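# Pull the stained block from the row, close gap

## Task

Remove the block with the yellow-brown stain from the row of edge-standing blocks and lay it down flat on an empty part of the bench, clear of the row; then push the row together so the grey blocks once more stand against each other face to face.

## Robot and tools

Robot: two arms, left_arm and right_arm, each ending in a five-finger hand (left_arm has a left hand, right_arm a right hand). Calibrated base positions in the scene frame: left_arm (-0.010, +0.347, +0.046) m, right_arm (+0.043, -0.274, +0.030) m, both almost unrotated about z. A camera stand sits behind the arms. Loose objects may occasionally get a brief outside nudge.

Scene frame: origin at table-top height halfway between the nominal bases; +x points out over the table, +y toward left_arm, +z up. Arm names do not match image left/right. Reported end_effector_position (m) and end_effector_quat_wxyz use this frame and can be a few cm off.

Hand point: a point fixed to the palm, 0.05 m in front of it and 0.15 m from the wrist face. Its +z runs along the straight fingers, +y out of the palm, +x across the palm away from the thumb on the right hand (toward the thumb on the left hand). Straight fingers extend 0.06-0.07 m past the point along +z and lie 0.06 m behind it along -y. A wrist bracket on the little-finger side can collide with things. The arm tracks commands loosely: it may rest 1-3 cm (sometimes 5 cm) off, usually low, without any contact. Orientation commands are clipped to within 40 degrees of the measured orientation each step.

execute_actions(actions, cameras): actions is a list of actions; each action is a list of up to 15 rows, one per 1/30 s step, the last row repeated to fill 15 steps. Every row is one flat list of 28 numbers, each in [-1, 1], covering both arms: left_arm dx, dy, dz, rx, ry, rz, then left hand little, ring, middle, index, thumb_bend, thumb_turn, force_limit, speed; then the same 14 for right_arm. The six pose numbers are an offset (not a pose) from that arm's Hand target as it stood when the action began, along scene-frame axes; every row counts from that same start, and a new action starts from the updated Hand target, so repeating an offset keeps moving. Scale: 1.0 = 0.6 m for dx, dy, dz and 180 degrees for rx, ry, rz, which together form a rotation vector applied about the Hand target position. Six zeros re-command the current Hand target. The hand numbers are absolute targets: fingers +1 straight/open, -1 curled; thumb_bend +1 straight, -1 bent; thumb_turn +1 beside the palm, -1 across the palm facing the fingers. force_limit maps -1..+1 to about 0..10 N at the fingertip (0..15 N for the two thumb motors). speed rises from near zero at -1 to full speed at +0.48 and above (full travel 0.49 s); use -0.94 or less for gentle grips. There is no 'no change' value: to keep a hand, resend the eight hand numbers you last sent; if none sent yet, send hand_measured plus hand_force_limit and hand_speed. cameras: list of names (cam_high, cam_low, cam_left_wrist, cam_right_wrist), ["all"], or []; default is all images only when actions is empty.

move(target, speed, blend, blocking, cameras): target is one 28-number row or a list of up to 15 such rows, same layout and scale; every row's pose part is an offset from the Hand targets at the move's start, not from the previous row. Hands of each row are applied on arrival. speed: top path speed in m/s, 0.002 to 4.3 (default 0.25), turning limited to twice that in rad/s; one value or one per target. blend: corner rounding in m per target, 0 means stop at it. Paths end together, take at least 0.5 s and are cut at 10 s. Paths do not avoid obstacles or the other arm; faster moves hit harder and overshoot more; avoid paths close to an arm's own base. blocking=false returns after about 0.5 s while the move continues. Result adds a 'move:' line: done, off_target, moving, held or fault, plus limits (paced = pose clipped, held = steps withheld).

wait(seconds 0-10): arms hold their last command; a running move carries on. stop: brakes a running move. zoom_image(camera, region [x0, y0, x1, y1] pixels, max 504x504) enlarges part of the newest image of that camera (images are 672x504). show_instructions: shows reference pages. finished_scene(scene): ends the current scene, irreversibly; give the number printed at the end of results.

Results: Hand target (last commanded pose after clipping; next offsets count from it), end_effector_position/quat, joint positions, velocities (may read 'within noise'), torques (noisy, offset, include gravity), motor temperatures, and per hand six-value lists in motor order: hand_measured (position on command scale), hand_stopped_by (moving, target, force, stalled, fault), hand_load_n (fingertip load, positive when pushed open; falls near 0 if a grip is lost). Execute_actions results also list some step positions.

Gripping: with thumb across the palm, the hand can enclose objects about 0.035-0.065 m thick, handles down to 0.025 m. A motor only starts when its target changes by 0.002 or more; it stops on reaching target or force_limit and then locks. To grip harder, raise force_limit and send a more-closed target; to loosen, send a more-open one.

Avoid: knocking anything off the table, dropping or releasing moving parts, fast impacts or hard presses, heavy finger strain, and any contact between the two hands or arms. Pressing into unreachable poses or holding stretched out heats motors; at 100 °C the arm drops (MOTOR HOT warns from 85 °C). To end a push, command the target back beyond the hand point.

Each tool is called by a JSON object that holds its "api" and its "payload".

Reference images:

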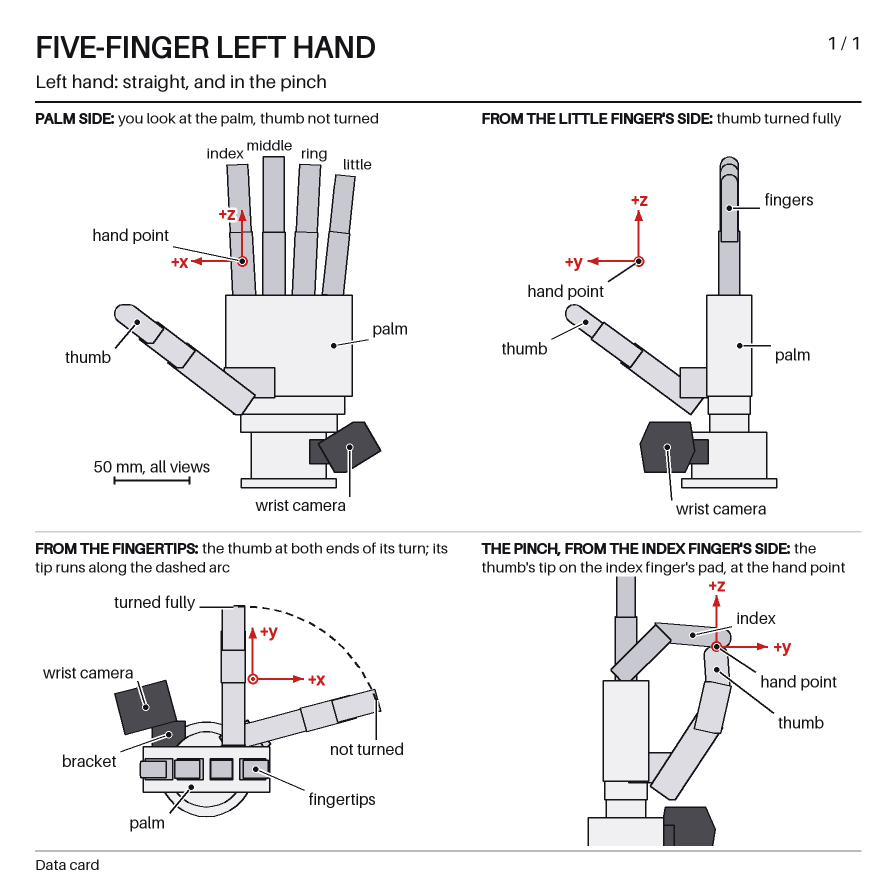

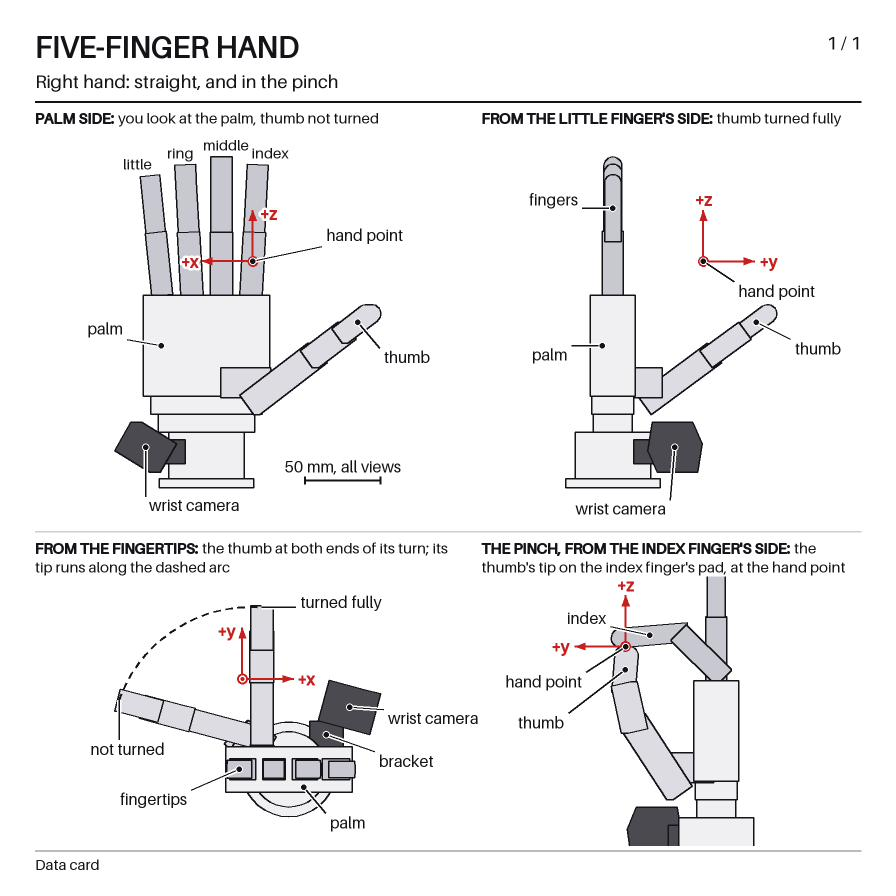

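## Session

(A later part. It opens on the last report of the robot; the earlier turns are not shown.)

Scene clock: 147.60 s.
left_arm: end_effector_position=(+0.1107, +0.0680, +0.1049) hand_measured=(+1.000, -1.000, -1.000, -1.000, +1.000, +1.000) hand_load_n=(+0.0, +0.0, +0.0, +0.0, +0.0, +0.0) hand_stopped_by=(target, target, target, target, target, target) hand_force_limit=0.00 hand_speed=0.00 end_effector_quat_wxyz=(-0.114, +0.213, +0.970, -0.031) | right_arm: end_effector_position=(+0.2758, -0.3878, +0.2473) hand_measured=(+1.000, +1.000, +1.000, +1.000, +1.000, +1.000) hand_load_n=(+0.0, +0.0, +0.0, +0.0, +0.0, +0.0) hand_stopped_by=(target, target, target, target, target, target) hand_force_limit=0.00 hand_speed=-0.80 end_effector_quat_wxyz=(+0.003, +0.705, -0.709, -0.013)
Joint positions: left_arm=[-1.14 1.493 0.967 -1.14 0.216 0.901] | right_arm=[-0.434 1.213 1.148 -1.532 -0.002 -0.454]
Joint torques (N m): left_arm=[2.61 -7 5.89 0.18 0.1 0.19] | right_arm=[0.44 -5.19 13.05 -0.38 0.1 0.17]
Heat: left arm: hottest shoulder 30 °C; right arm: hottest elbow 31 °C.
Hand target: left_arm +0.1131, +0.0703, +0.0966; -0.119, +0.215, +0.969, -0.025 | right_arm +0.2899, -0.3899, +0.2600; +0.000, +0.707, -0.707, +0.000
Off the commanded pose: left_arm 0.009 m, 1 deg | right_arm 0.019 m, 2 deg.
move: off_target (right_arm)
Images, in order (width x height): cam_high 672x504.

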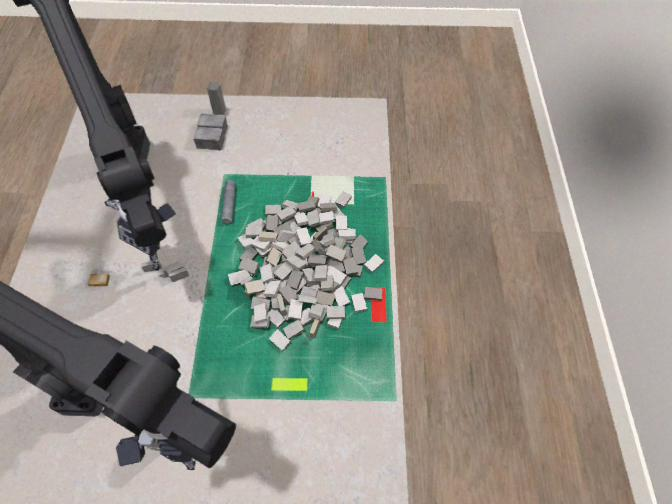

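{"api": "move", "payload": {"target": [[0.0, 0.0, -0.0477, 0,0,0, 1,-1,-1,-1,1,1,0,0, 0,0,0,0,0,0,1,1,1,1,1,1,0,-0.8],[0.0215, 0.0093, -0.041, 0,0,0, 1,-1,-1,-1,1,1,0,0, 0,0,0,0,0,0,1,1,1,1,1,1,0,-0.8]], "speed": [0.08, 0.05], "blend": [0, 0], "cameras": ["cam_high"]}}

{"api": "zoom_image", "payload": {"camera": "cam_high", "region": [138, 246, 196, 290]}}

Scene clock: 150.17 s.
left_arm: end_effector_position=(+0.1229, +0.0733, +0.0757) hand_measured=(+1.000, -1.000, -1.000, -1.000, +1.000, +1.000) hand_load_n=(+0.0, +0.0, +0.0, +0.0, +0.0, +0.0) hand_stopped_by=(target, target, target, target, target, target) hand_force_limit=0.00 hand_speed=0.00 end_effector_quat_wxyz=(-0.113, +0.213, +0.970, -0.032) | right_arm: end_effector_position=(+0.2758, -0.3878, +0.2473) hand_measured=(+1.000, +1.000, +1.000, +1.000, +1.000, +1.000) hand_load_n=(+0.0, +0.0, +0.0, +0.0, +0.0, +0.0) hand_stopped_by=(target, target, target, target, target, target) hand_force_limit=0.00 hand_speed=-0.80 end_effector_quat_wxyz=(+0.003, +0.705, -0.709, -0.013)
Joint positions: left_arm=[-1.105 1.54 0.931 -1.062 0.214 0.938] | right_arm=[-0.434 1.213 1.148 -1.532 -0.002 -0.454]
Joint torques (N m): left_arm=[2.02 -8 6.24 -0.4 0.02 0.21] | right_arm=[0.62 -5.13 13.01 -0.39 0.06 0.19]
Heat: left arm: hottest shoulder 30 °C; right arm: hottest elbow 31 °C.
Hand target: left_arm +0.1260, +0.0759, +0.0721; -0.119, +0.214, +0.969, -0.025 | right_arm +0.2899, -0.3899, +0.2600; +0.000, +0.707, -0.707, +0.000
Off the commanded pose: left_arm 0.005 m, 1 deg | right_arm 0.019 m, 2 deg.
move: off_target (right_arm)
Images, in order (width x height): cam_high 672x504.

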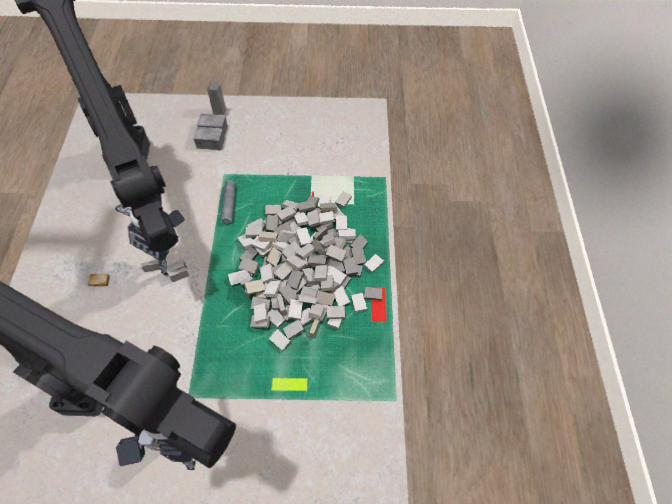

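Scaled by 8.690 from the camera's 672x504 image, which has a finer 960x720 frame.

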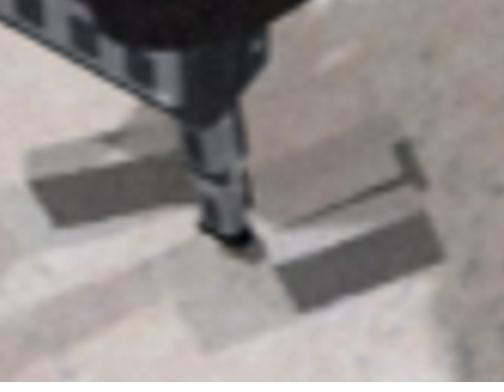

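{"api": "move", "payload": {"target": [[-0.02, -0.0083, 0.0, 0,0,0, 1,-1,-1,-1,1,1,0,0, 0,0,0,0,0,0,1,1,1,1,1,1,0,-0.8],[-0.02, -0.0083, 0.1083, 0,0,0, 1,-1,-1,-1,1,1,0,0, 0,0,0,0,0,0,1,1,1,1,1,1,0,-0.8],[-0.0588, 0.0277, 0.1083, -0.0176, -0.0619, -0.2393, 1,-1,-1,-1,1,1,0,0, 0,0,0,0,0,0,1,1,1,1,1,1,0,-0.8],[-0.0005, -0.0197, 0.1083, -0.0176, -0.0619, -0.2393, 1,-1,-1,-1,1,1,0,0, 0,0,0,0,0,0,1,1,1,1,1,1,0,-0.8]], "speed": [0.06, 0.1, 0.25, 0.1], "blend": [0, 0.01, 0, 0], "cameras": ["cam_high"]}}

{"api": "zoom_image", "payload": {"camera": "cam_high", "region": [134, 236, 198, 292]}}

Scene clock: 165.00 s.
left_arm: end_effector_position=(+0.1172, +0.0841, +0.1298) hand_measured=(+1.000, -1.000, -1.000, -1.000, +1.000, +1.000) hand_load_n=(+0.0, +0.0, +0.0, +0.0, +0.0, -0.5) hand_stopped_by=(target, target, target, target, target, target) hand_force_limit=0.00 hand_speed=0.00 end_effector_quat_wxyz=(-0.033, +0.556, +0.830, +0.026) | right_arm: end_effector_position=(+0.2758, -0.3878, +0.2473) hand_measured=(+1.000, +1.000, +1.000, +1.000, +1.000, +1.000) hand_load_n=(+0.0, +0.0, +0.0, +0.0, +0.0, +0.0) hand_stopped_by=(target, target, target, target, target, target) hand_force_limit=0.00 hand_speed=-0.80 end_effector_quat_wxyz=(+0.003, +0.705, -0.709, -0.013)
Joint positions: left_arm=[-1.334 1.346 0.895 -1.204 0.004 1.446] | right_arm=[-0.434 1.213 1.148 -1.532 -0.002 -0.454]
Joint torques (N m): left_arm=[2.49 -4.84 9.98 -0.03 -0.09 0.2] | right_arm=[0.79 -5.54 12.97 -0.34 0.08 0.23]
Heat: left arm: hottest shoulder 30 °C; right arm: hottest elbow 31 °C.
Hand target: left_arm +0.1257, +0.0640, +0.1371; -0.021, +0.559, +0.829, +0.015 | right_arm +0.2899, -0.3899, +0.2600; +0.000, +0.707, -0.707, +0.000
Off the commanded pose: left_arm 0.023 m, 2 deg | right_arm 0.019 m, 2 deg.
move: off_target (left_arm, right_arm)
Images, in order (width x height): cam_high 672x504.

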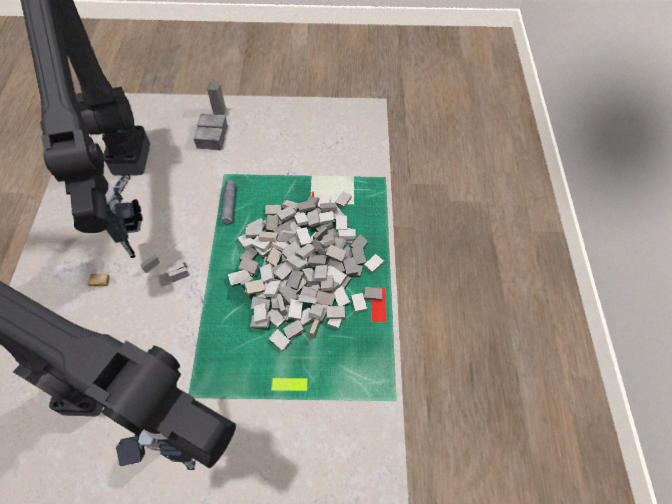

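Scaled by 7.875 from the camera's 672x504 image, which has a finer 960x720 frame.

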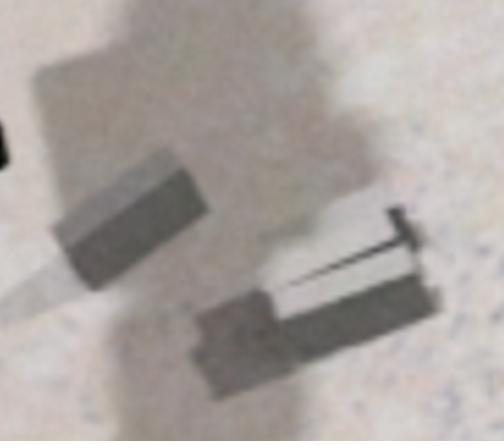

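{"api": "move", "payload": {"target": [[0.0358, 0.0935, 0.0, 0,0,0, 1,-1,-1,-1,1,1,0,0, 0,0,0,0,0,0,1,1,1,1,1,1,0,-0.8],[0.0358, 0.0935, -0.112, 0,0,0, 1,-1,-1,-1,1,1,0,0, 0,0,0,0,0,0,1,1,1,1,1,1,0,-0.8]], "speed": [0.1, 0.1], "blend": [0, 0], "cameras": ["cam_high"]}}

{"api": "zoom_image", "payload": {"camera": "cam_high", "region": [134, 236, 198, 292]}}

Scene clock: 169.50 s.
left_arm: end_effector_position=(+0.1449, +0.1186, +0.0756) hand_measured=(+1.000, -1.000, -1.000, -1.000, +1.000, +1.000) hand_load_n=(+0.0, +0.0, +0.5, +0.0, -0.5, +0.0) hand_stopped_by=(target, target, target, target, target, target) hand_force_limit=0.00 hand_speed=0.00 end_effector_quat_wxyz=(-0.016, +0.557, +0.830, +0.012) | right_arm: end_effector_position=(+0.2758, -0.3878, +0.2473) hand_measured=(+1.000, +1.000, +1.000, +1.000, +1.000, +1.000) hand_load_n=(+0.0, +0.0, +0.0, +0.0, +0.0, +0.0) hand_stopped_by=(target, target, target, target, target, target) hand_force_limit=0.00 hand_speed=-0.80 end_effector_quat_wxyz=(+0.003, +0.705, -0.709, -0.013)
Joint positions: left_arm=[-1.218 1.331 0.723 -1.002 -0.001 1.562] | right_arm=[-0.434 1.213 1.148 -1.532 -0.002 -0.454]
Joint torques (N m): left_arm=[2.73 -4.07 5.79 0.24 -0.07 0.23] | right_arm=[0.85 -5.71 12.97 -0.14 0.04 0.15]
Heat: left arm: hottest shoulder 30 °C; right arm: hottest elbow 31 °C.
Hand target: left_arm +0.1472, +0.1202, +0.0698; -0.021, +0.559, +0.829, +0.015 | right_arm +0.2899, -0.3899, +0.2600; +0.000, +0.707, -0.707, +0.000
Off the commanded pose: left_arm 0.006 m, 1 deg | right_arm 0.019 m, 2 deg.
move: off_target (right_arm)
Images, in order (width x height): cam_high 672x504.

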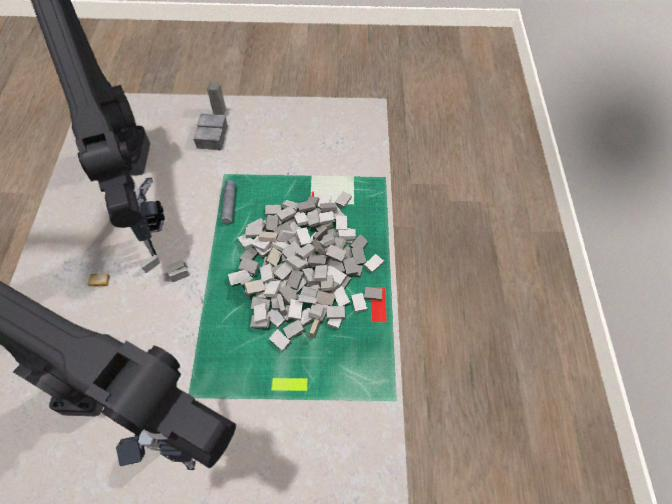

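Scaled by 7.875 from the camera's 672x504 image, which has a finer 960x720 frame.

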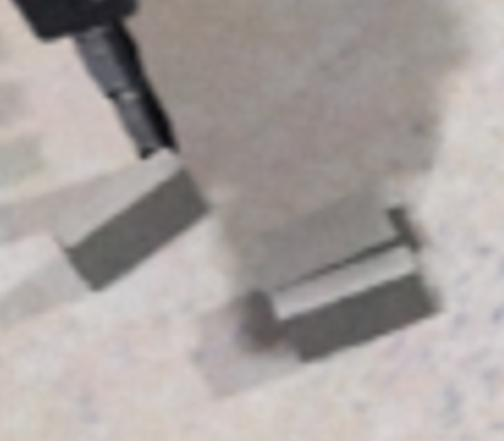

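{"api": "move", "payload": {"target": [[0.0145, -0.0213, 0.0065, 0,0,0, 1,-1,-1,-1,1,1,0,0, 0,0,0,0,0,0,1,1,1,1,1,1,0,-0.8],[0.0227, -0.0415, 0.0065, 0,0,0, 1,-1,-1,-1,1,1,0,0, 0,0,0,0,0,0,1,1,1,1,1,1,0,-0.8]], "speed": [0.05, 0.05], "blend": [0.005, 0], "cameras": ["cam_high"]}}

{"api": "zoom_image", "payload": {"camera": "cam_high", "region": [134, 236, 198, 292]}}

Scene clock: 172.27 s.
left_arm: end_effector_position=(+0.1506, +0.1117, +0.0685) hand_measured=(+1.000, -1.000, -1.000, -1.000, +1.000, +1.000) hand_load_n=(+0.0, +0.0, +0.0, +0.0, +0.0, +0.5) hand_stopped_by=(target, target, target, target, target, target) hand_force_limit=0.00 hand_speed=0.00 end_effector_quat_wxyz=(-0.030, +0.557, +0.830, +0.021) | right_arm: end_effector_position=(+0.2758, -0.3878, +0.2473) hand_measured=(+1.000, +1.000, +1.000, +1.000, +1.000, +1.000) hand_load_n=(+0.0, +0.0, +0.0, +0.0, -0.5, +0.0) hand_stopped_by=(target, target, target, target, target, target) hand_force_limit=0.00 hand_speed=-0.80 end_effector_quat_wxyz=(+0.003, +0.705, -0.709, -0.013)
Joint positions: left_arm=[-1.21 1.394 0.755 -1.006 -0.001 1.572] | right_arm=[-0.434 1.213 1.148 -1.532 -0.002 -0.454]
Joint torques (N m): left_arm=[2.55 -5.07 8.91 -0.01 -0.11 0.23] | right_arm=[0.67 -5.71 13.01 -0.42 0.09 0.16]
Heat: left arm: hottest shoulder 30 °C; right arm: hottest elbow 31 °C.
Hand target: left_arm +0.1608, +0.0953, +0.0737; -0.021, +0.559, +0.829, +0.015 | right_arm +0.2899, -0.3899, +0.2600; +0.000, +0.707, -0.707, +0.000
Off the commanded pose: left_arm 0.020 m, 1 deg | right_arm 0.019 m, 2 deg.
move: off_target (left_arm, right_arm)
Images, in order (width x height): cam_high 672x504.

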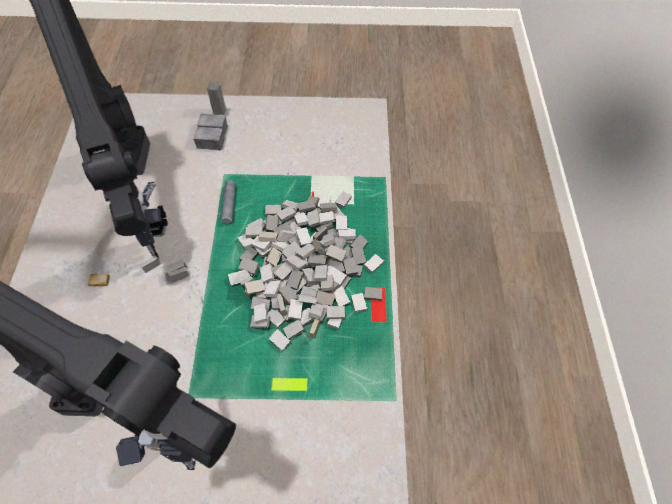

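Scaled by 7.875 from the camera's 672x504 image, which has a finer 960x720 frame.

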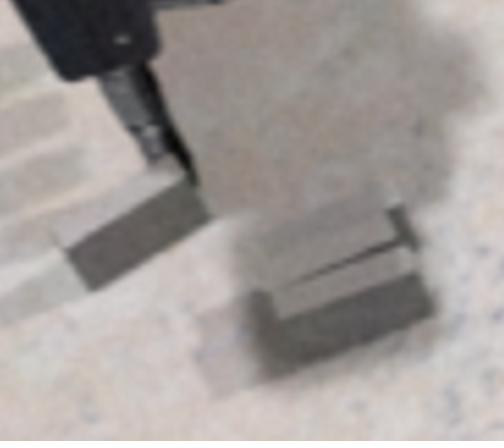

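{"api": "move", "payload": {"target": [-0.0028, -0.0085, 0.006, 0,0,0, 1,-1,-1,-1,1,1,0,0, 0,0,0,0,0,0,1,1,1,1,1,1,0,-0.8], "speed": 0.05, "cameras": ["cam_high"]}}

{"api": "zoom_image", "payload": {"camera": "cam_high", "region": [134, 236, 198, 292]}}

Scene clock: 173.90 s.
left_arm: end_effector_position=(+0.1527, +0.1066, +0.0710) hand_measured=(+1.000, -1.000, -1.000, -1.000, +1.000, +1.000) hand_load_n=(+0.0, +0.0, +0.0, +0.0, +0.0, +0.0) hand_stopped_by=(target, target, target, target, target, target) hand_force_limit=0.00 hand_speed=0.00 end_effector_quat_wxyz=(-0.027, +0.557, +0.830, +0.019) | right_arm: end_effector_position=(+0.2758, -0.3878, +0.2473) hand_measured=(+1.000, +1.000, +1.000, +1.000, +1.000, +1.000) hand_load_n=(+0.0, +0.5, +0.0, +0.0, +0.0, +0.0) hand_stopped_by=(target, target, target, target, target, target) hand_force_limit=0.00 hand_speed=-0.80 end_effector_quat_wxyz=(+0.003, +0.705, -0.709, -0.013)
Joint positions: left_arm=[-1.21 1.398 0.769 -1.008 -0.001 1.572] | right_arm=[-0.434 1.213 1.148 -1.532 -0.002 -0.454]
Joint torques (N m): left_arm=[1.55 -5.42 9.16 -0.27 -0.09 0.08] | right_arm=[0.44 -5.3 13.01 -0.28 0.09 0.17]
Heat: left arm: hottest shoulder 30 °C; right arm: hottest elbow 31 °C.
Hand target: left_arm +0.1591, +0.0901, +0.0773; -0.021, +0.559, +0.829, +0.015 | right_arm +0.2899, -0.3899, +0.2600; +0.000, +0.707, -0.707, +0.000
Off the commanded pose: left_arm 0.019 m, 1 deg | right_arm 0.019 m, 2 deg.
move: off_target (left_arm, right_arm)
Images, in order (width x height): cam_high 672x504.

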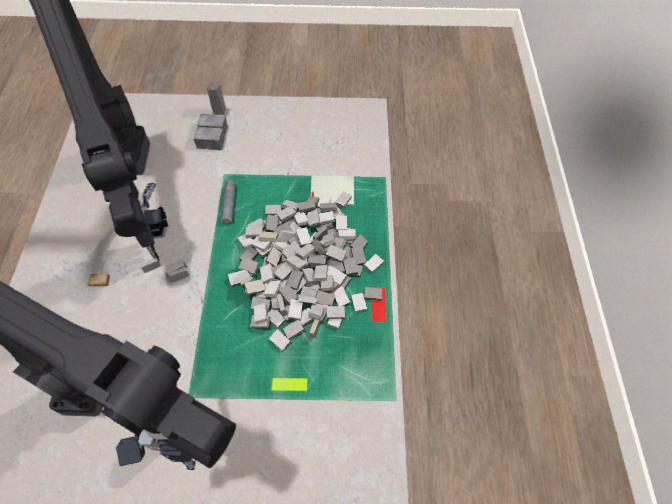

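Scaled by 7.875 from the camera's 672x504 image, which has a finer 960x720 frame.

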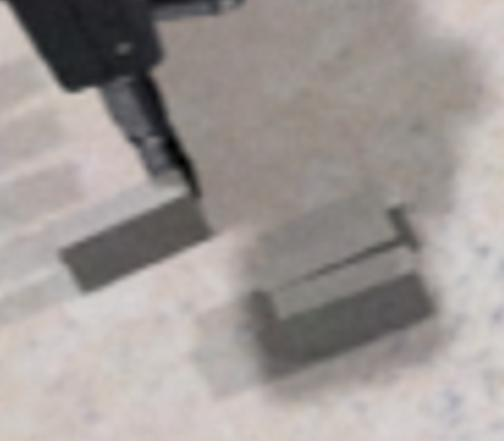

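{"api": "move", "payload": {"target": [[-0.0163, 0.0358, 0.0, 0,0,0, 1,-1,-1,-1,1,1,0,0, 0,0,0,0,0,0,1,1,1,1,1,1,0,-0.8],[-0.0163, 0.0358, 0.1083, 0,0,0, 1,-1,-1,-1,1,1,0,0, 0,0,0,0,0,0,1,1,1,1,1,1,0,-0.8],[-0.1167, -0.0137, 0.1083, 0,0,0, 1,-1,-1,-1,1,1,0,0, 0,0,0,0,0,0,1,1,1,1,1,1,0,-0.8],[-0.0573, -0.056, 0.1083, 0,0,0, 1,-1,-1,-1,1,1,0,0, 0,0,0,0,0,0,1,1,1,1,1,1,0,-0.8]], "speed": [0.06, 0.12, 0.15, 0.08], "blend": [0, 0.01, 0, 0], "cameras": ["cam_high"]}}

{"api": "zoom_image", "payload": {"camera": "cam_high", "region": [124, 236, 194, 292]}}

Scene clock: 179.67 s.
left_arm: end_effector_position=(+0.1170, +0.0737, +0.1344) hand_measured=(+1.000, -1.000, -1.000, -1.000, +1.000, +1.000) hand_load_n=(+0.0, +0.0, +0.0, +0.0, +0.0, +0.0) hand_stopped_by=(target, target, target, target, target, target) hand_force_limit=0.00 hand_speed=0.00 end_effector_quat_wxyz=(-0.029, +0.556, +0.830, +0.022) | right_arm: end_effector_position=(+0.2758, -0.3878, +0.2473) hand_measured=(+1.000, +1.000, +1.000, +1.000, +1.000, +1.000) hand_load_n=(+0.0, +0.0, +0.0, +0.0, +0.0, +0.0) hand_stopped_by=(target, target, target, target, target, target) hand_force_limit=0.00 hand_speed=-0.80 end_effector_quat_wxyz=(+0.003, +0.705, -0.709, -0.013)
Joint positions: left_arm=[-1.342 1.358 0.921 -1.206 0.005 1.438] | right_arm=[-0.434 1.213 1.148 -1.532 -0.002 -0.454]
Joint torques (N m): left_arm=[2.26 -5.89 10.1 -0.25 -0.1 0.23] | right_arm=[0.85 -4.95 13 -0.4 0.1 0.17]
Heat: left arm: hottest shoulder 30 °C; right arm: hottest elbow 31 °C.
Hand target: left_arm +0.1246, +0.0566, +0.1423; -0.021, +0.559, +0.829, +0.015 | right_arm +0.2899, -0.3899, +0.2600; +0.000, +0.707, -0.707, +0.000
Off the commanded pose: left_arm 0.020 m, 1 deg | right_arm 0.019 m, 2 deg.
move: off_target (left_arm, right_arm)
Images, in order (width x height): cam_high 672x504.

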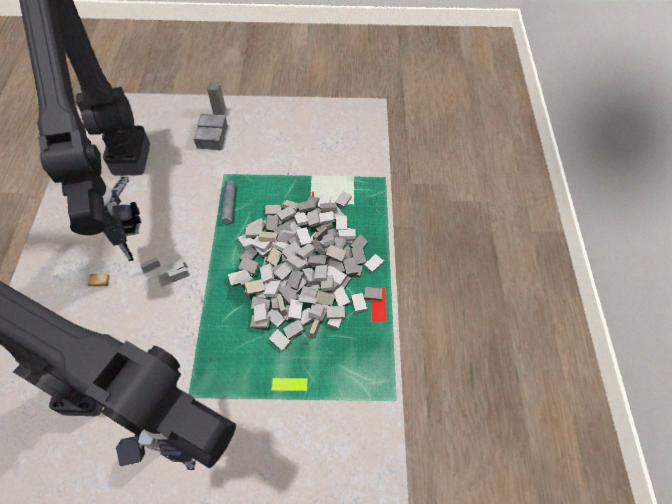

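Scaled by 7.200 from the camera's 672x504 image, which has a finer 960x720 frame.

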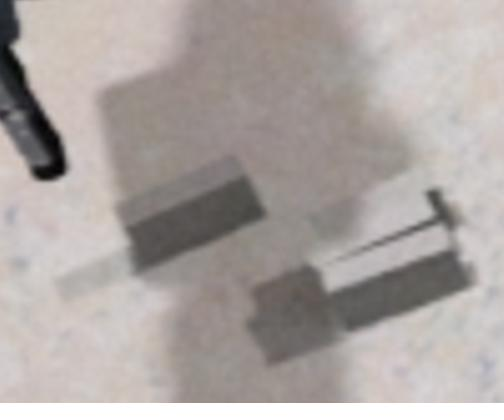

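{"api": "move", "payload": {"target": [[-0.0155, -0.0072, 0.0, 0,0,0, 1,-1,-1,-1,1,1,0,0, 0,0,0,0,0,0,1,1,1,1,1,1,0,-0.8],[-0.0155, -0.0072, -0.1238, 0,0,0, 1,-1,-1,-1,1,1,0,0, 0,0,0,0,0,0,1,1,1,1,1,1,0,-0.8]], "speed": [0.06, 0.1], "blend": [0, 0], "cameras": ["cam_high"]}}

{"api": "zoom_image", "payload": {"camera": "cam_high", "region": [124, 236, 194, 292]}}

Scene clock: 182.90 s.
left_arm: end_effector_position=(+0.1186, +0.0520, +0.0749) hand_measured=(+1.000, -1.000, -1.000, -1.000, +1.000, +1.000) hand_load_n=(+0.0, +0.0, +0.0, +0.0, +0.0, -0.5) hand_stopped_by=(target, target, target, target, target, target) hand_force_limit=0.00 hand_speed=0.00 end_effector_quat_wxyz=(-0.016, +0.561, +0.828, +0.011) | right_arm: end_effector_position=(+0.2758, -0.3878, +0.2473) hand_measured=(+1.000, +1.000, +1.000, +1.000, +1.000, +1.000) hand_load_n=(+0.0, +0.0, +0.0, +0.0, +0.0, +0.0) hand_stopped_by=(target, target, target, target, target, target) hand_force_limit=0.00 hand_speed=-0.80 end_effector_quat_wxyz=(+0.003, +0.705, -0.709, -0.013)
Joint positions: left_arm=[-1.354 1.474 0.865 -1.001 0.005 1.435] | right_arm=[-0.434 1.213 1.148 -1.532 -0.002 -0.454]
Joint torques (N m): left_arm=[1.2 -6.95 5.87 0.39 -0.03 -0.02] | right_arm=[0.56 -5.19 12.93 -0.21 0.13 0.17]
Heat: left arm: hottest shoulder 30 °C; right arm: hottest elbow 31 °C.
Hand target: left_arm +0.1153, +0.0524, +0.0679; -0.021, +0.559, +0.829, +0.015 | right_arm +0.2899, -0.3899, +0.2600; +0.000, +0.707, -0.707, +0.000
Off the commanded pose: left_arm 0.008 m, 1 deg | right_arm 0.019 m, 2 deg.
move: off_target (right_arm)
Images, in order (width x height): cam_high 672x504.

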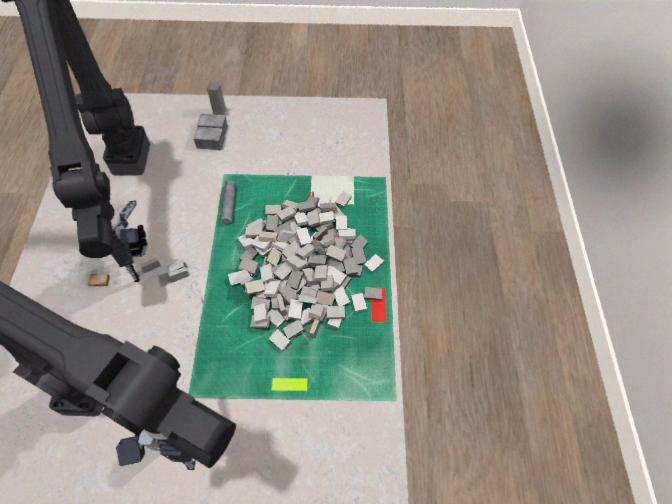

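Scaled by 7.200 from the camera's 672x504 image, which has a finer 960x720 frame.

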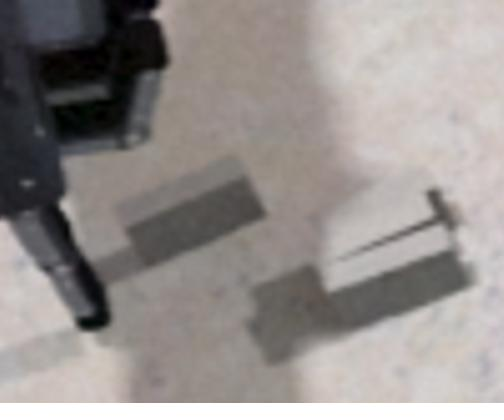

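{"api": "move", "payload": {"target": [-0.0125, 0.027, 0.005, 0,0,0, 1,-1,-1,-1,1,1,0,0, 0,0,0,0,0,0,1,1,1,1,1,1,0,-0.8], "speed": 0.06, "cameras": ["cam_high"]}}

{"api": "zoom_image", "payload": {"camera": "cam_high", "region": [124, 236, 194, 292]}}

Scene clock: 185.63 s.
left_arm: end_effector_position=(+0.1114, +0.0690, +0.0675) hand_measured=(+1.000, -1.000, -1.000, -1.000, +1.000, +1.000) hand_load_n=(+0.0, +0.0, +0.0, +0.0, +0.0, +0.0) hand_stopped_by=(target, target, target, target, target, target) hand_force_limit=0.00 hand_speed=0.00 end_effector_quat_wxyz=(-0.027, +0.561, +0.827, +0.021) | right_arm: end_effector_position=(+0.2758, -0.3878, +0.2473) hand_measured=(+1.000, +1.000, +1.000, +1.000, +1.000, +1.000) hand_load_n=(+0.0, +0.0, +0.0, +0.0, +0.0, +0.0) hand_stopped_by=(target, target, target, target, target, target) hand_force_limit=0.00 hand_speed=-0.80 end_effector_quat_wxyz=(+0.003, +0.705, -0.709, -0.013)
Joint positions: left_arm=[-1.363 1.464 0.826 -1.001 0.005 1.427] | right_arm=[-0.434 1.213 1.148 -1.532 -0.002 -0.454]
Joint torques (N m): left_arm=[1.96 -9.29 5.35 0.06 -0.02 -0.01] | right_arm=[0.85 -5.48 13.11 -0.27 0.01 0.17]
Heat: left arm: hottest shoulder 30 °C; right arm: hottest elbow 31 °C.
Hand target: left_arm +0.1079, +0.0685, +0.0710; -0.021, +0.559, +0.829, +0.015 | right_arm +0.2899, -0.3899, +0.2600; +0.000, +0.707, -0.707, +0.000
Off the commanded pose: left_arm 0.005 m, 1 deg | right_arm 0.019 m, 2 deg.
move: off_target (right_arm)
Images, in order (width x height): cam_high 672x504.

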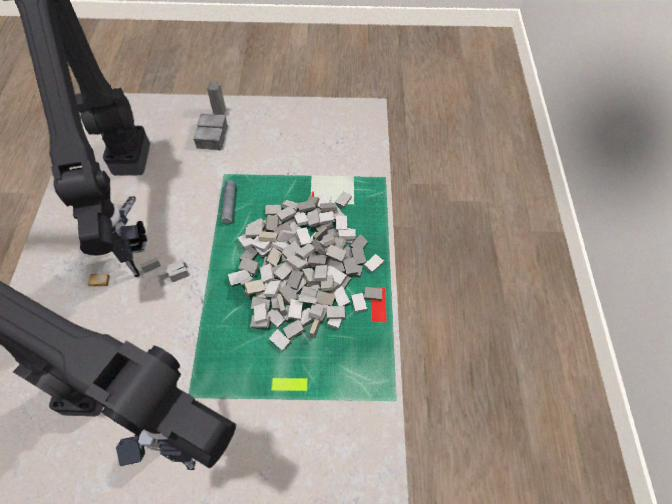

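Scaled by 7.200 from the camera's 672x504 image, which has a finer 960x720 frame.

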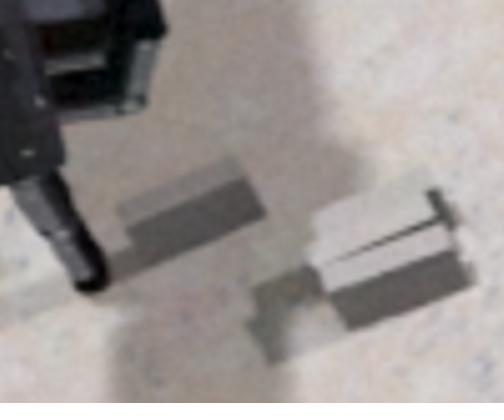

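{"api": "move", "payload": {"target": [0.0735, 0.0362, 0.01, 0,0,0, 1,-1,-1,-1,1,1,0,0, 0,0,0,0,0,0,1,1,1,1,1,1,0,-0.8], "speed": 0.06, "cameras": ["cam_high"]}}

{"api": "zoom_image", "payload": {"camera": "cam_high", "region": [134, 236, 194, 286]}}

Scene clock: 188.97 s.
left_arm: end_effector_position=(+0.1495, +0.0873, +0.0718) hand_measured=(+1.000, -1.000, -1.000, -1.000, +1.000, +1.000) hand_load_n=(+0.0, +0.0, +0.5, +0.0, +0.0, +0.0) hand_stopped_by=(target, target, target, target, target, target) hand_force_limit=0.00 hand_speed=0.00 end_effector_quat_wxyz=(-0.025, +0.557, +0.830, +0.017) | right_arm: end_effector_position=(+0.2758, -0.3878, +0.2473) hand_measured=(+1.000, +1.000, +1.000, +1.000, +1.000, +1.000) hand_load_n=(+0.0, +0.0, +0.5, -0.5, +0.0, +0.0) hand_stopped_by=(target, target, target, target, target, target) hand_force_limit=0.00 hand_speed=-0.80 end_effector_quat_wxyz=(+0.003, +0.705, -0.709, -0.013)
Joint positions: left_arm=[-1.239 1.435 0.81 -1.007 0.002 1.541] | right_arm=[-0.434 1.213 1.148 -1.532 -0.002 -0.454]
Joint torques (N m): left_arm=[2.9 -9.35 5.72 -0.18 -0.14 0.2] | right_arm=[0.73 -5.01 13.11 -0.39 0.09 0.17]
Heat: left arm: hottest shoulder 30 °C; right arm: hottest elbow 31 °C.
Hand target: left_arm +0.1520, +0.0901, +0.0770; -0.021, +0.559, +0.829, +0.015 | right_arm +0.2899, -0.3899, +0.2600; +0.000, +0.707, -0.707, +0.000
Off the commanded pose: left_arm 0.006 m, 1 deg | right_arm 0.019 m, 2 deg.
move: off_target (right_arm)
Images, in order (width x height): cam_high 672x504.

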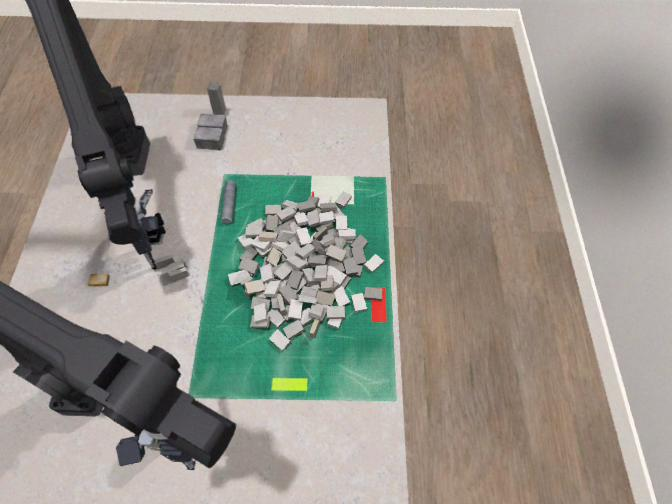

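Scaled by 8.400 from the camera's 672x504 image, which has a finer 960x720 frame.

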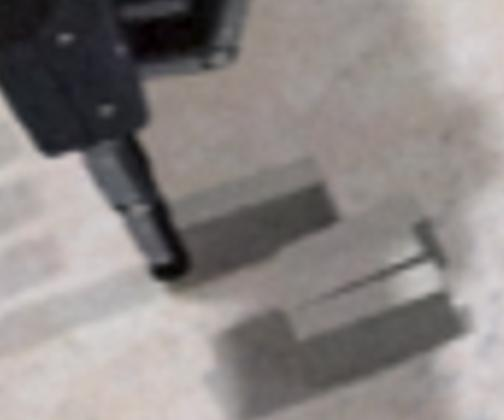

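{"api": "move", "payload": {"target": [0.0322, 0.0212, 0.0, 0,0,0, 1,-1,-1,-1,1,1,0,0, 0,0,0,0,0,0,1,1,1,1,1,1,0,-0.8], "speed": 0.06, "cameras": ["cam_high"]}}

{"api": "zoom_image", "payload": {"camera": "cam_high", "region": [144, 242, 196, 286]}}

Scene clock: 190.90 s.
left_arm: end_effector_position=(+0.1691, +0.0996, +0.0720) hand_measured=(+1.000, -1.000, -1.000, -1.000, +1.000, +1.000) hand_load_n=(+0.0, +0.0, +0.0, +0.0, +0.0, +0.0) hand_stopped_by=(target, target, target, target, target, target) hand_force_limit=0.00 hand_speed=0.00 end_effector_quat_wxyz=(-0.025, +0.557, +0.830, +0.016) | right_arm: end_effector_position=(+0.2758, -0.3878, +0.2473) hand_measured=(+1.000, +1.000, +1.000, +1.000, +1.000, +1.000) hand_load_n=(+0.0, +0.0, +0.0, +0.0, +0.0, +0.0) hand_stopped_by=(target, target, target, target, target, target) hand_force_limit=0.00 hand_speed=-0.80 end_effector_quat_wxyz=(+0.003, +0.705, -0.709, -0.013)
Joint positions: left_arm=[-1.171 1.424 0.8 -1.007 -0.002 1.609] | right_arm=[-0.434 1.213 1.148 -1.532 -0.002 -0.454]
Joint torques (N m): left_arm=[2.49 -9.41 5.6 -0.29 -0.2 0.18] | right_arm=[0.15 -5.66 13.05 -0.32 0.07 0.17]
Heat: left arm: hottest shoulder 30 °C; right arm: hottest elbow 31 °C.
Hand target: left_arm +0.1714, +0.1029, +0.0770; -0.021, +0.559, +0.829, +0.015 | right_arm +0.2899, -0.3899, +0.2600; +0.000, +0.707, -0.707, +0.000
Off the commanded pose: left_arm 0.006 m, 1 deg | right_arm 0.019 m, 2 deg.
move: off_target (right_arm)
Images, in order (width x height): cam_high 672x504.

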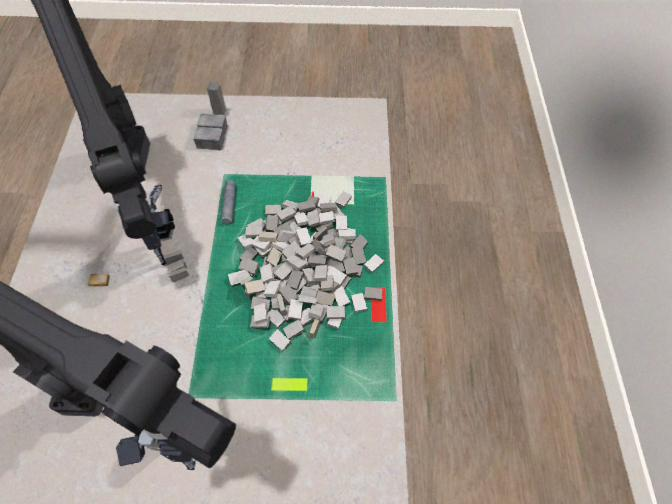

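Scaled by 9.692 from the camera's 672x504 image, which has a finer 960x720 frame.

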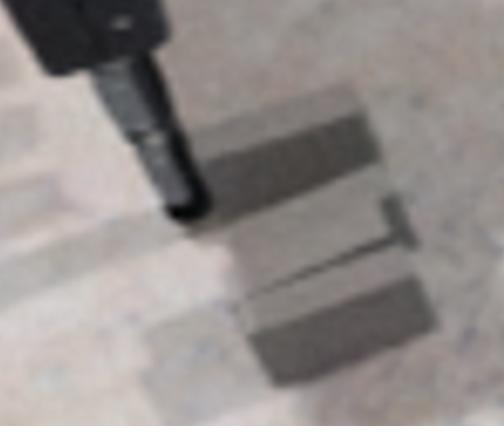

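{"api": "zoom_image", "payload": {"camera": "cam_high", "region": [164, 248, 192, 284]}}

{"api": "execute_actions", "payload": {"actions": [], "cameras": ["cam_right_wrist"]}}

{"api": "zoom_image", "payload": {"camera": "cam_right_wrist", "region": [310, 325, 374, 381]}}

Scaled by 14.000 from the camera's 672x504 image, which has a finer 960x720 frame.

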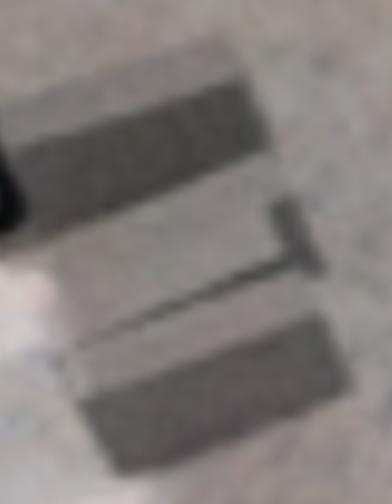

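Scene clock: 192.10 s.
left_arm: end_effector_position=(+0.1692, +0.0996, +0.0720) hand_measured=(+1.000, -1.000, -1.000, -1.000, +1.000, +1.000) hand_load_n=(+0.0, +0.0, +0.0, +0.0, +0.0, +0.0) hand_stopped_by=(target, target, target, target, target, target) hand_force_limit=0.00 hand_speed=0.00 end_effector_quat_wxyz=(-0.025, +0.557, +0.830, +0.016) | right_arm: end_effector_position=(+0.2758, -0.3878, +0.2473) hand_measured=(+1.000, +1.000, +1.000, +1.000, +1.000, +1.000) hand_load_n=(+0.0, -0.5, +0.0, +0.0, +0.0, +0.0) hand_stopped_by=(target, target, target, target, target, target) hand_force_limit=0.00 hand_speed=-0.80 end_effector_quat_wxyz=(+0.003, +0.705, -0.709, -0.013)
Joint positions: left_arm=[-1.171 1.424 0.8 -1.007 -0.002 1.609] | right_arm=[-0.434 1.213 1.148 -1.532 -0.002 -0.454]
Joint velocities: within noise
Joint torques (N m): left_arm=[2.61 -9.23 5.45 -0.27 -0.16 0.2] | right_arm=[0.79 -5.71 13.03 -0.34 0.09 0.15]
Motor temperatures (°C): left_arm=[26 30 30 24 28 25] | right_arm=[26 26 31 25 26 24]
Heat: left arm: hottest shoulder 30 °C; right arm: hottest elbow 31 °C.
Hand target: left_arm +0.1714, +0.1029, +0.0770; -0.021, +0.559, +0.829, +0.015 | right_arm +0.2899, -0.3899, +0.2600; +0.000, +0.707, -0.707, +0.000
Off the commanded pose: left_arm 0.006 m, 1 deg | right_arm 0.019 m, 2 deg.
Images, in order (width x height): cam_right_wrist 672x504.

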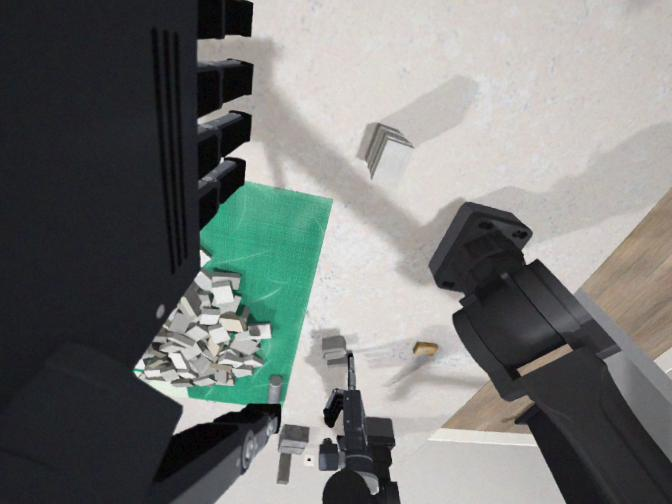

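Scaled by 7.875 from the camera's 672x504 image, which has a finer 960x720 frame.

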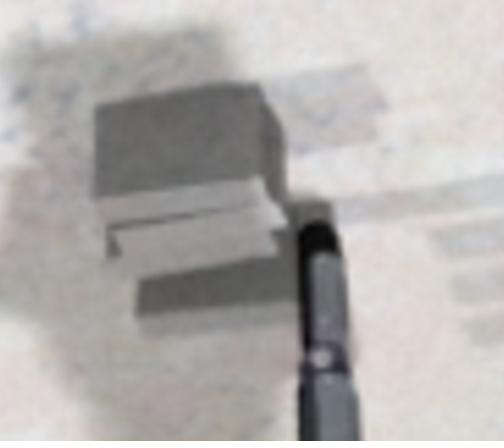

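{"api": "move", "payload": {"target": [[-0.015, -0.0108, 0.0, 0,0,0, 1,-1,-1,-1,1,1,0,0, 0,0,0,0,0,0,1,1,1,1,1,1,0,-0.8],[-0.015, -0.0108, 0.0967, 0,0,0, 1,-1,-1,-1,1,1,0,0, 0,0,0,0,0,0,1,1,1,1,1,1,0,-0.8],[0.0333, 0.044, 0.0967, 0,0,0, 1,-1,-1,-1,1,1,0,0, 0,0,0,0,0,0,1,1,1,1,1,1,0,-0.8],[0.0333, 0.044, -0.015, 0,0,0, 1,-1,-1,-1,1,1,0,0, 0,0,0,0,0,0,1,1,1,1,1,1,0,-0.8]], "speed": [0.06, 0.12, 0.12, 0.1], "blend": [0, 0, 0, 0], "cameras": ["cam_high"]}}

{"api": "zoom_image", "payload": {"camera": "cam_high", "region": [144, 236, 198, 290]}}

Scene clock: 198.87 s.
left_arm: end_effector_position=(+0.1898, +0.1278, +0.0743) hand_measured=(+1.000, -1.000, -1.000, -1.000, +1.000, +1.000) hand_load_n=(+0.0, +0.0, +0.0, +0.0, +0.0, +0.0) hand_stopped_by=(target, target, target, target, target, target) hand_force_limit=0.00 hand_speed=0.00 end_effector_quat_wxyz=(-0.015, +0.557, +0.830, +0.013) | right_arm: end_effector_position=(+0.2758, -0.3878, +0.2473) hand_measured=(+1.000, +1.000, +1.000, +1.000, +1.000, +1.000) hand_load_n=(+0.0, +0.0, +0.0, +0.0, +0.0, +0.0) hand_stopped_by=(target, target, target, target, target, target) hand_force_limit=0.00 hand_speed=-0.80 end_effector_quat_wxyz=(+0.003, +0.705, -0.709, -0.013)
Joint positions: left_arm=[-1.079 1.364 0.749 -0.995 -0.01 1.7] | right_arm=[-0.434 1.213 1.148 -1.532 -0.002 -0.454]
Joint torques (N m): left_arm=[3.02 -5.19 5.78 0.25 -0.01 0.24] | right_arm=[0.5 -5.07 13 -0.25 0.12 0.19]
Heat: left arm: hottest shoulder 30 °C; right arm: hottest elbow 31 °C.
Hand target: left_arm +0.1913, +0.1293, +0.0680; -0.021, +0.559, +0.829, +0.015 | right_arm +0.2899, -0.3899, +0.2600; +0.000, +0.707, -0.707, +0.000
Off the commanded pose: left_arm 0.007 m, 1 deg | right_arm 0.019 m, 2 deg.
move: off_target (right_arm)
Images, in order (width x height): cam_high 672x504.

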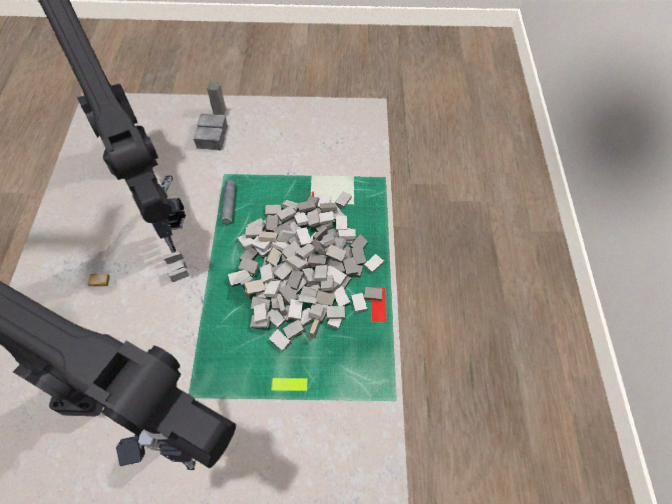

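Scaled by 9.333 from the camera's 672x504 image, which has a finer 960x720 frame.

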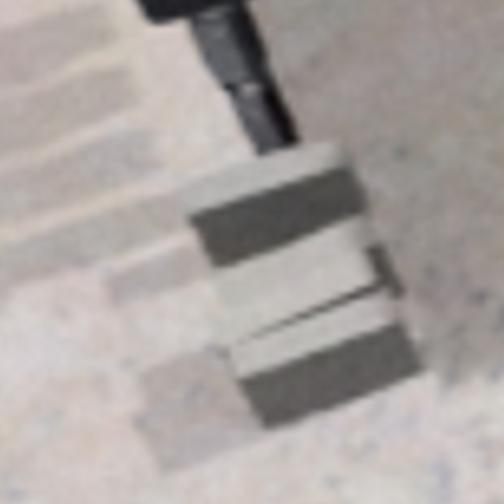

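{"api": "move", "payload": {"target": [[0.0087, -0.027, 0.0095, 0,0,0, 1,-1,-1,-1,1,1,0,0, 0,0,0,0,0,0,1,1,1,1,1,1,0,-0.8],[0.0215, -0.0578, 0.0095, 0,0,0, 1,-1,-1,-1,1,1,0,0, 0,0,0,0,0,0,1,1,1,1,1,1,0,-0.8]], "speed": [0.06, 0.05], "blend": [0.005, 0], "cameras": ["cam_high"]}}

{"api": "zoom_image", "payload": {"camera": "cam_high", "region": [144, 236, 198, 290]}}

Scene clock: 201.20 s.
left_arm: end_effector_position=(+0.1980, +0.1125, +0.0677) hand_measured=(+1.000, -1.000, -1.000, -1.000, +1.000, +1.000) hand_load_n=(+0.0, +0.0, +0.0, +0.0, +0.0, +0.5) hand_stopped_by=(target, target, target, target, target, target) hand_force_limit=0.00 hand_speed=0.00 end_effector_quat_wxyz=(-0.028, +0.557, +0.830, +0.020) | right_arm: end_effector_position=(+0.2758, -0.3878, +0.2473) hand_measured=(+1.000, +1.000, +1.000, +1.000, +1.000, +1.000) hand_load_n=(+0.0, +0.0, +0.0, +0.0, +0.0, +0.0) hand_stopped_by=(target, target, target, target, target, target) hand_force_limit=0.00 hand_speed=-0.80 end_effector_quat_wxyz=(+0.003, +0.705, -0.709, -0.013)
Joint positions: left_arm=[-1.08 1.443 0.804 -1 -0.01 1.701] | right_arm=[-0.434 1.213 1.148 -1.532 -0.002 -0.454]
Joint torques (N m): left_arm=[1.2 -7.06 9.07 -0.27 -0.02 0.04] | right_arm=[1.44 -5.25 13.07 -0.27 0.08 0.18]
Heat: left arm: hottest shoulder 30 °C; right arm: hottest elbow 31 °C.
Hand target: left_arm +0.2042, +0.0946, +0.0737; -0.021, +0.559, +0.829, +0.015 | right_arm +0.2899, -0.3899, +0.2600; +0.000, +0.707, -0.707, +0.000
Off the commanded pose: left_arm 0.020 m, 1 deg | right_arm 0.019 m, 2 deg.
move: off_target (left_arm, right_arm)
Images, in order (width x height): cam_high 672x504.

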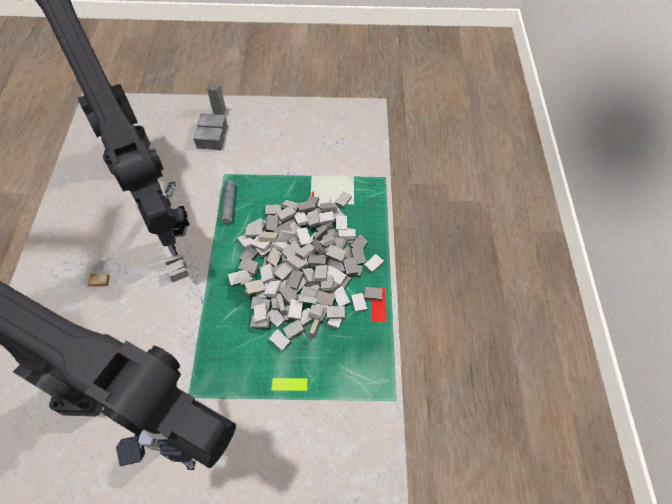

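Scaled by 9.333 from the camera's 672x504 image, which has a finer 960x720 frame.

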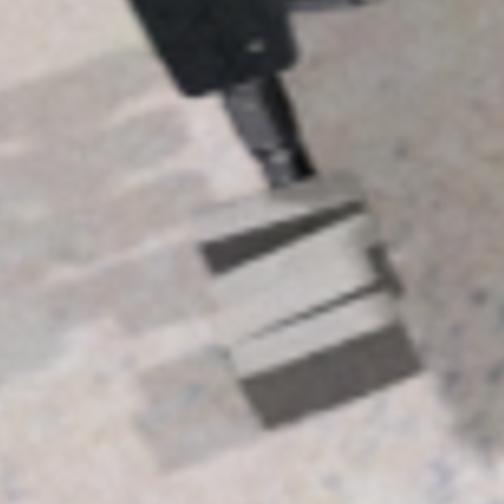

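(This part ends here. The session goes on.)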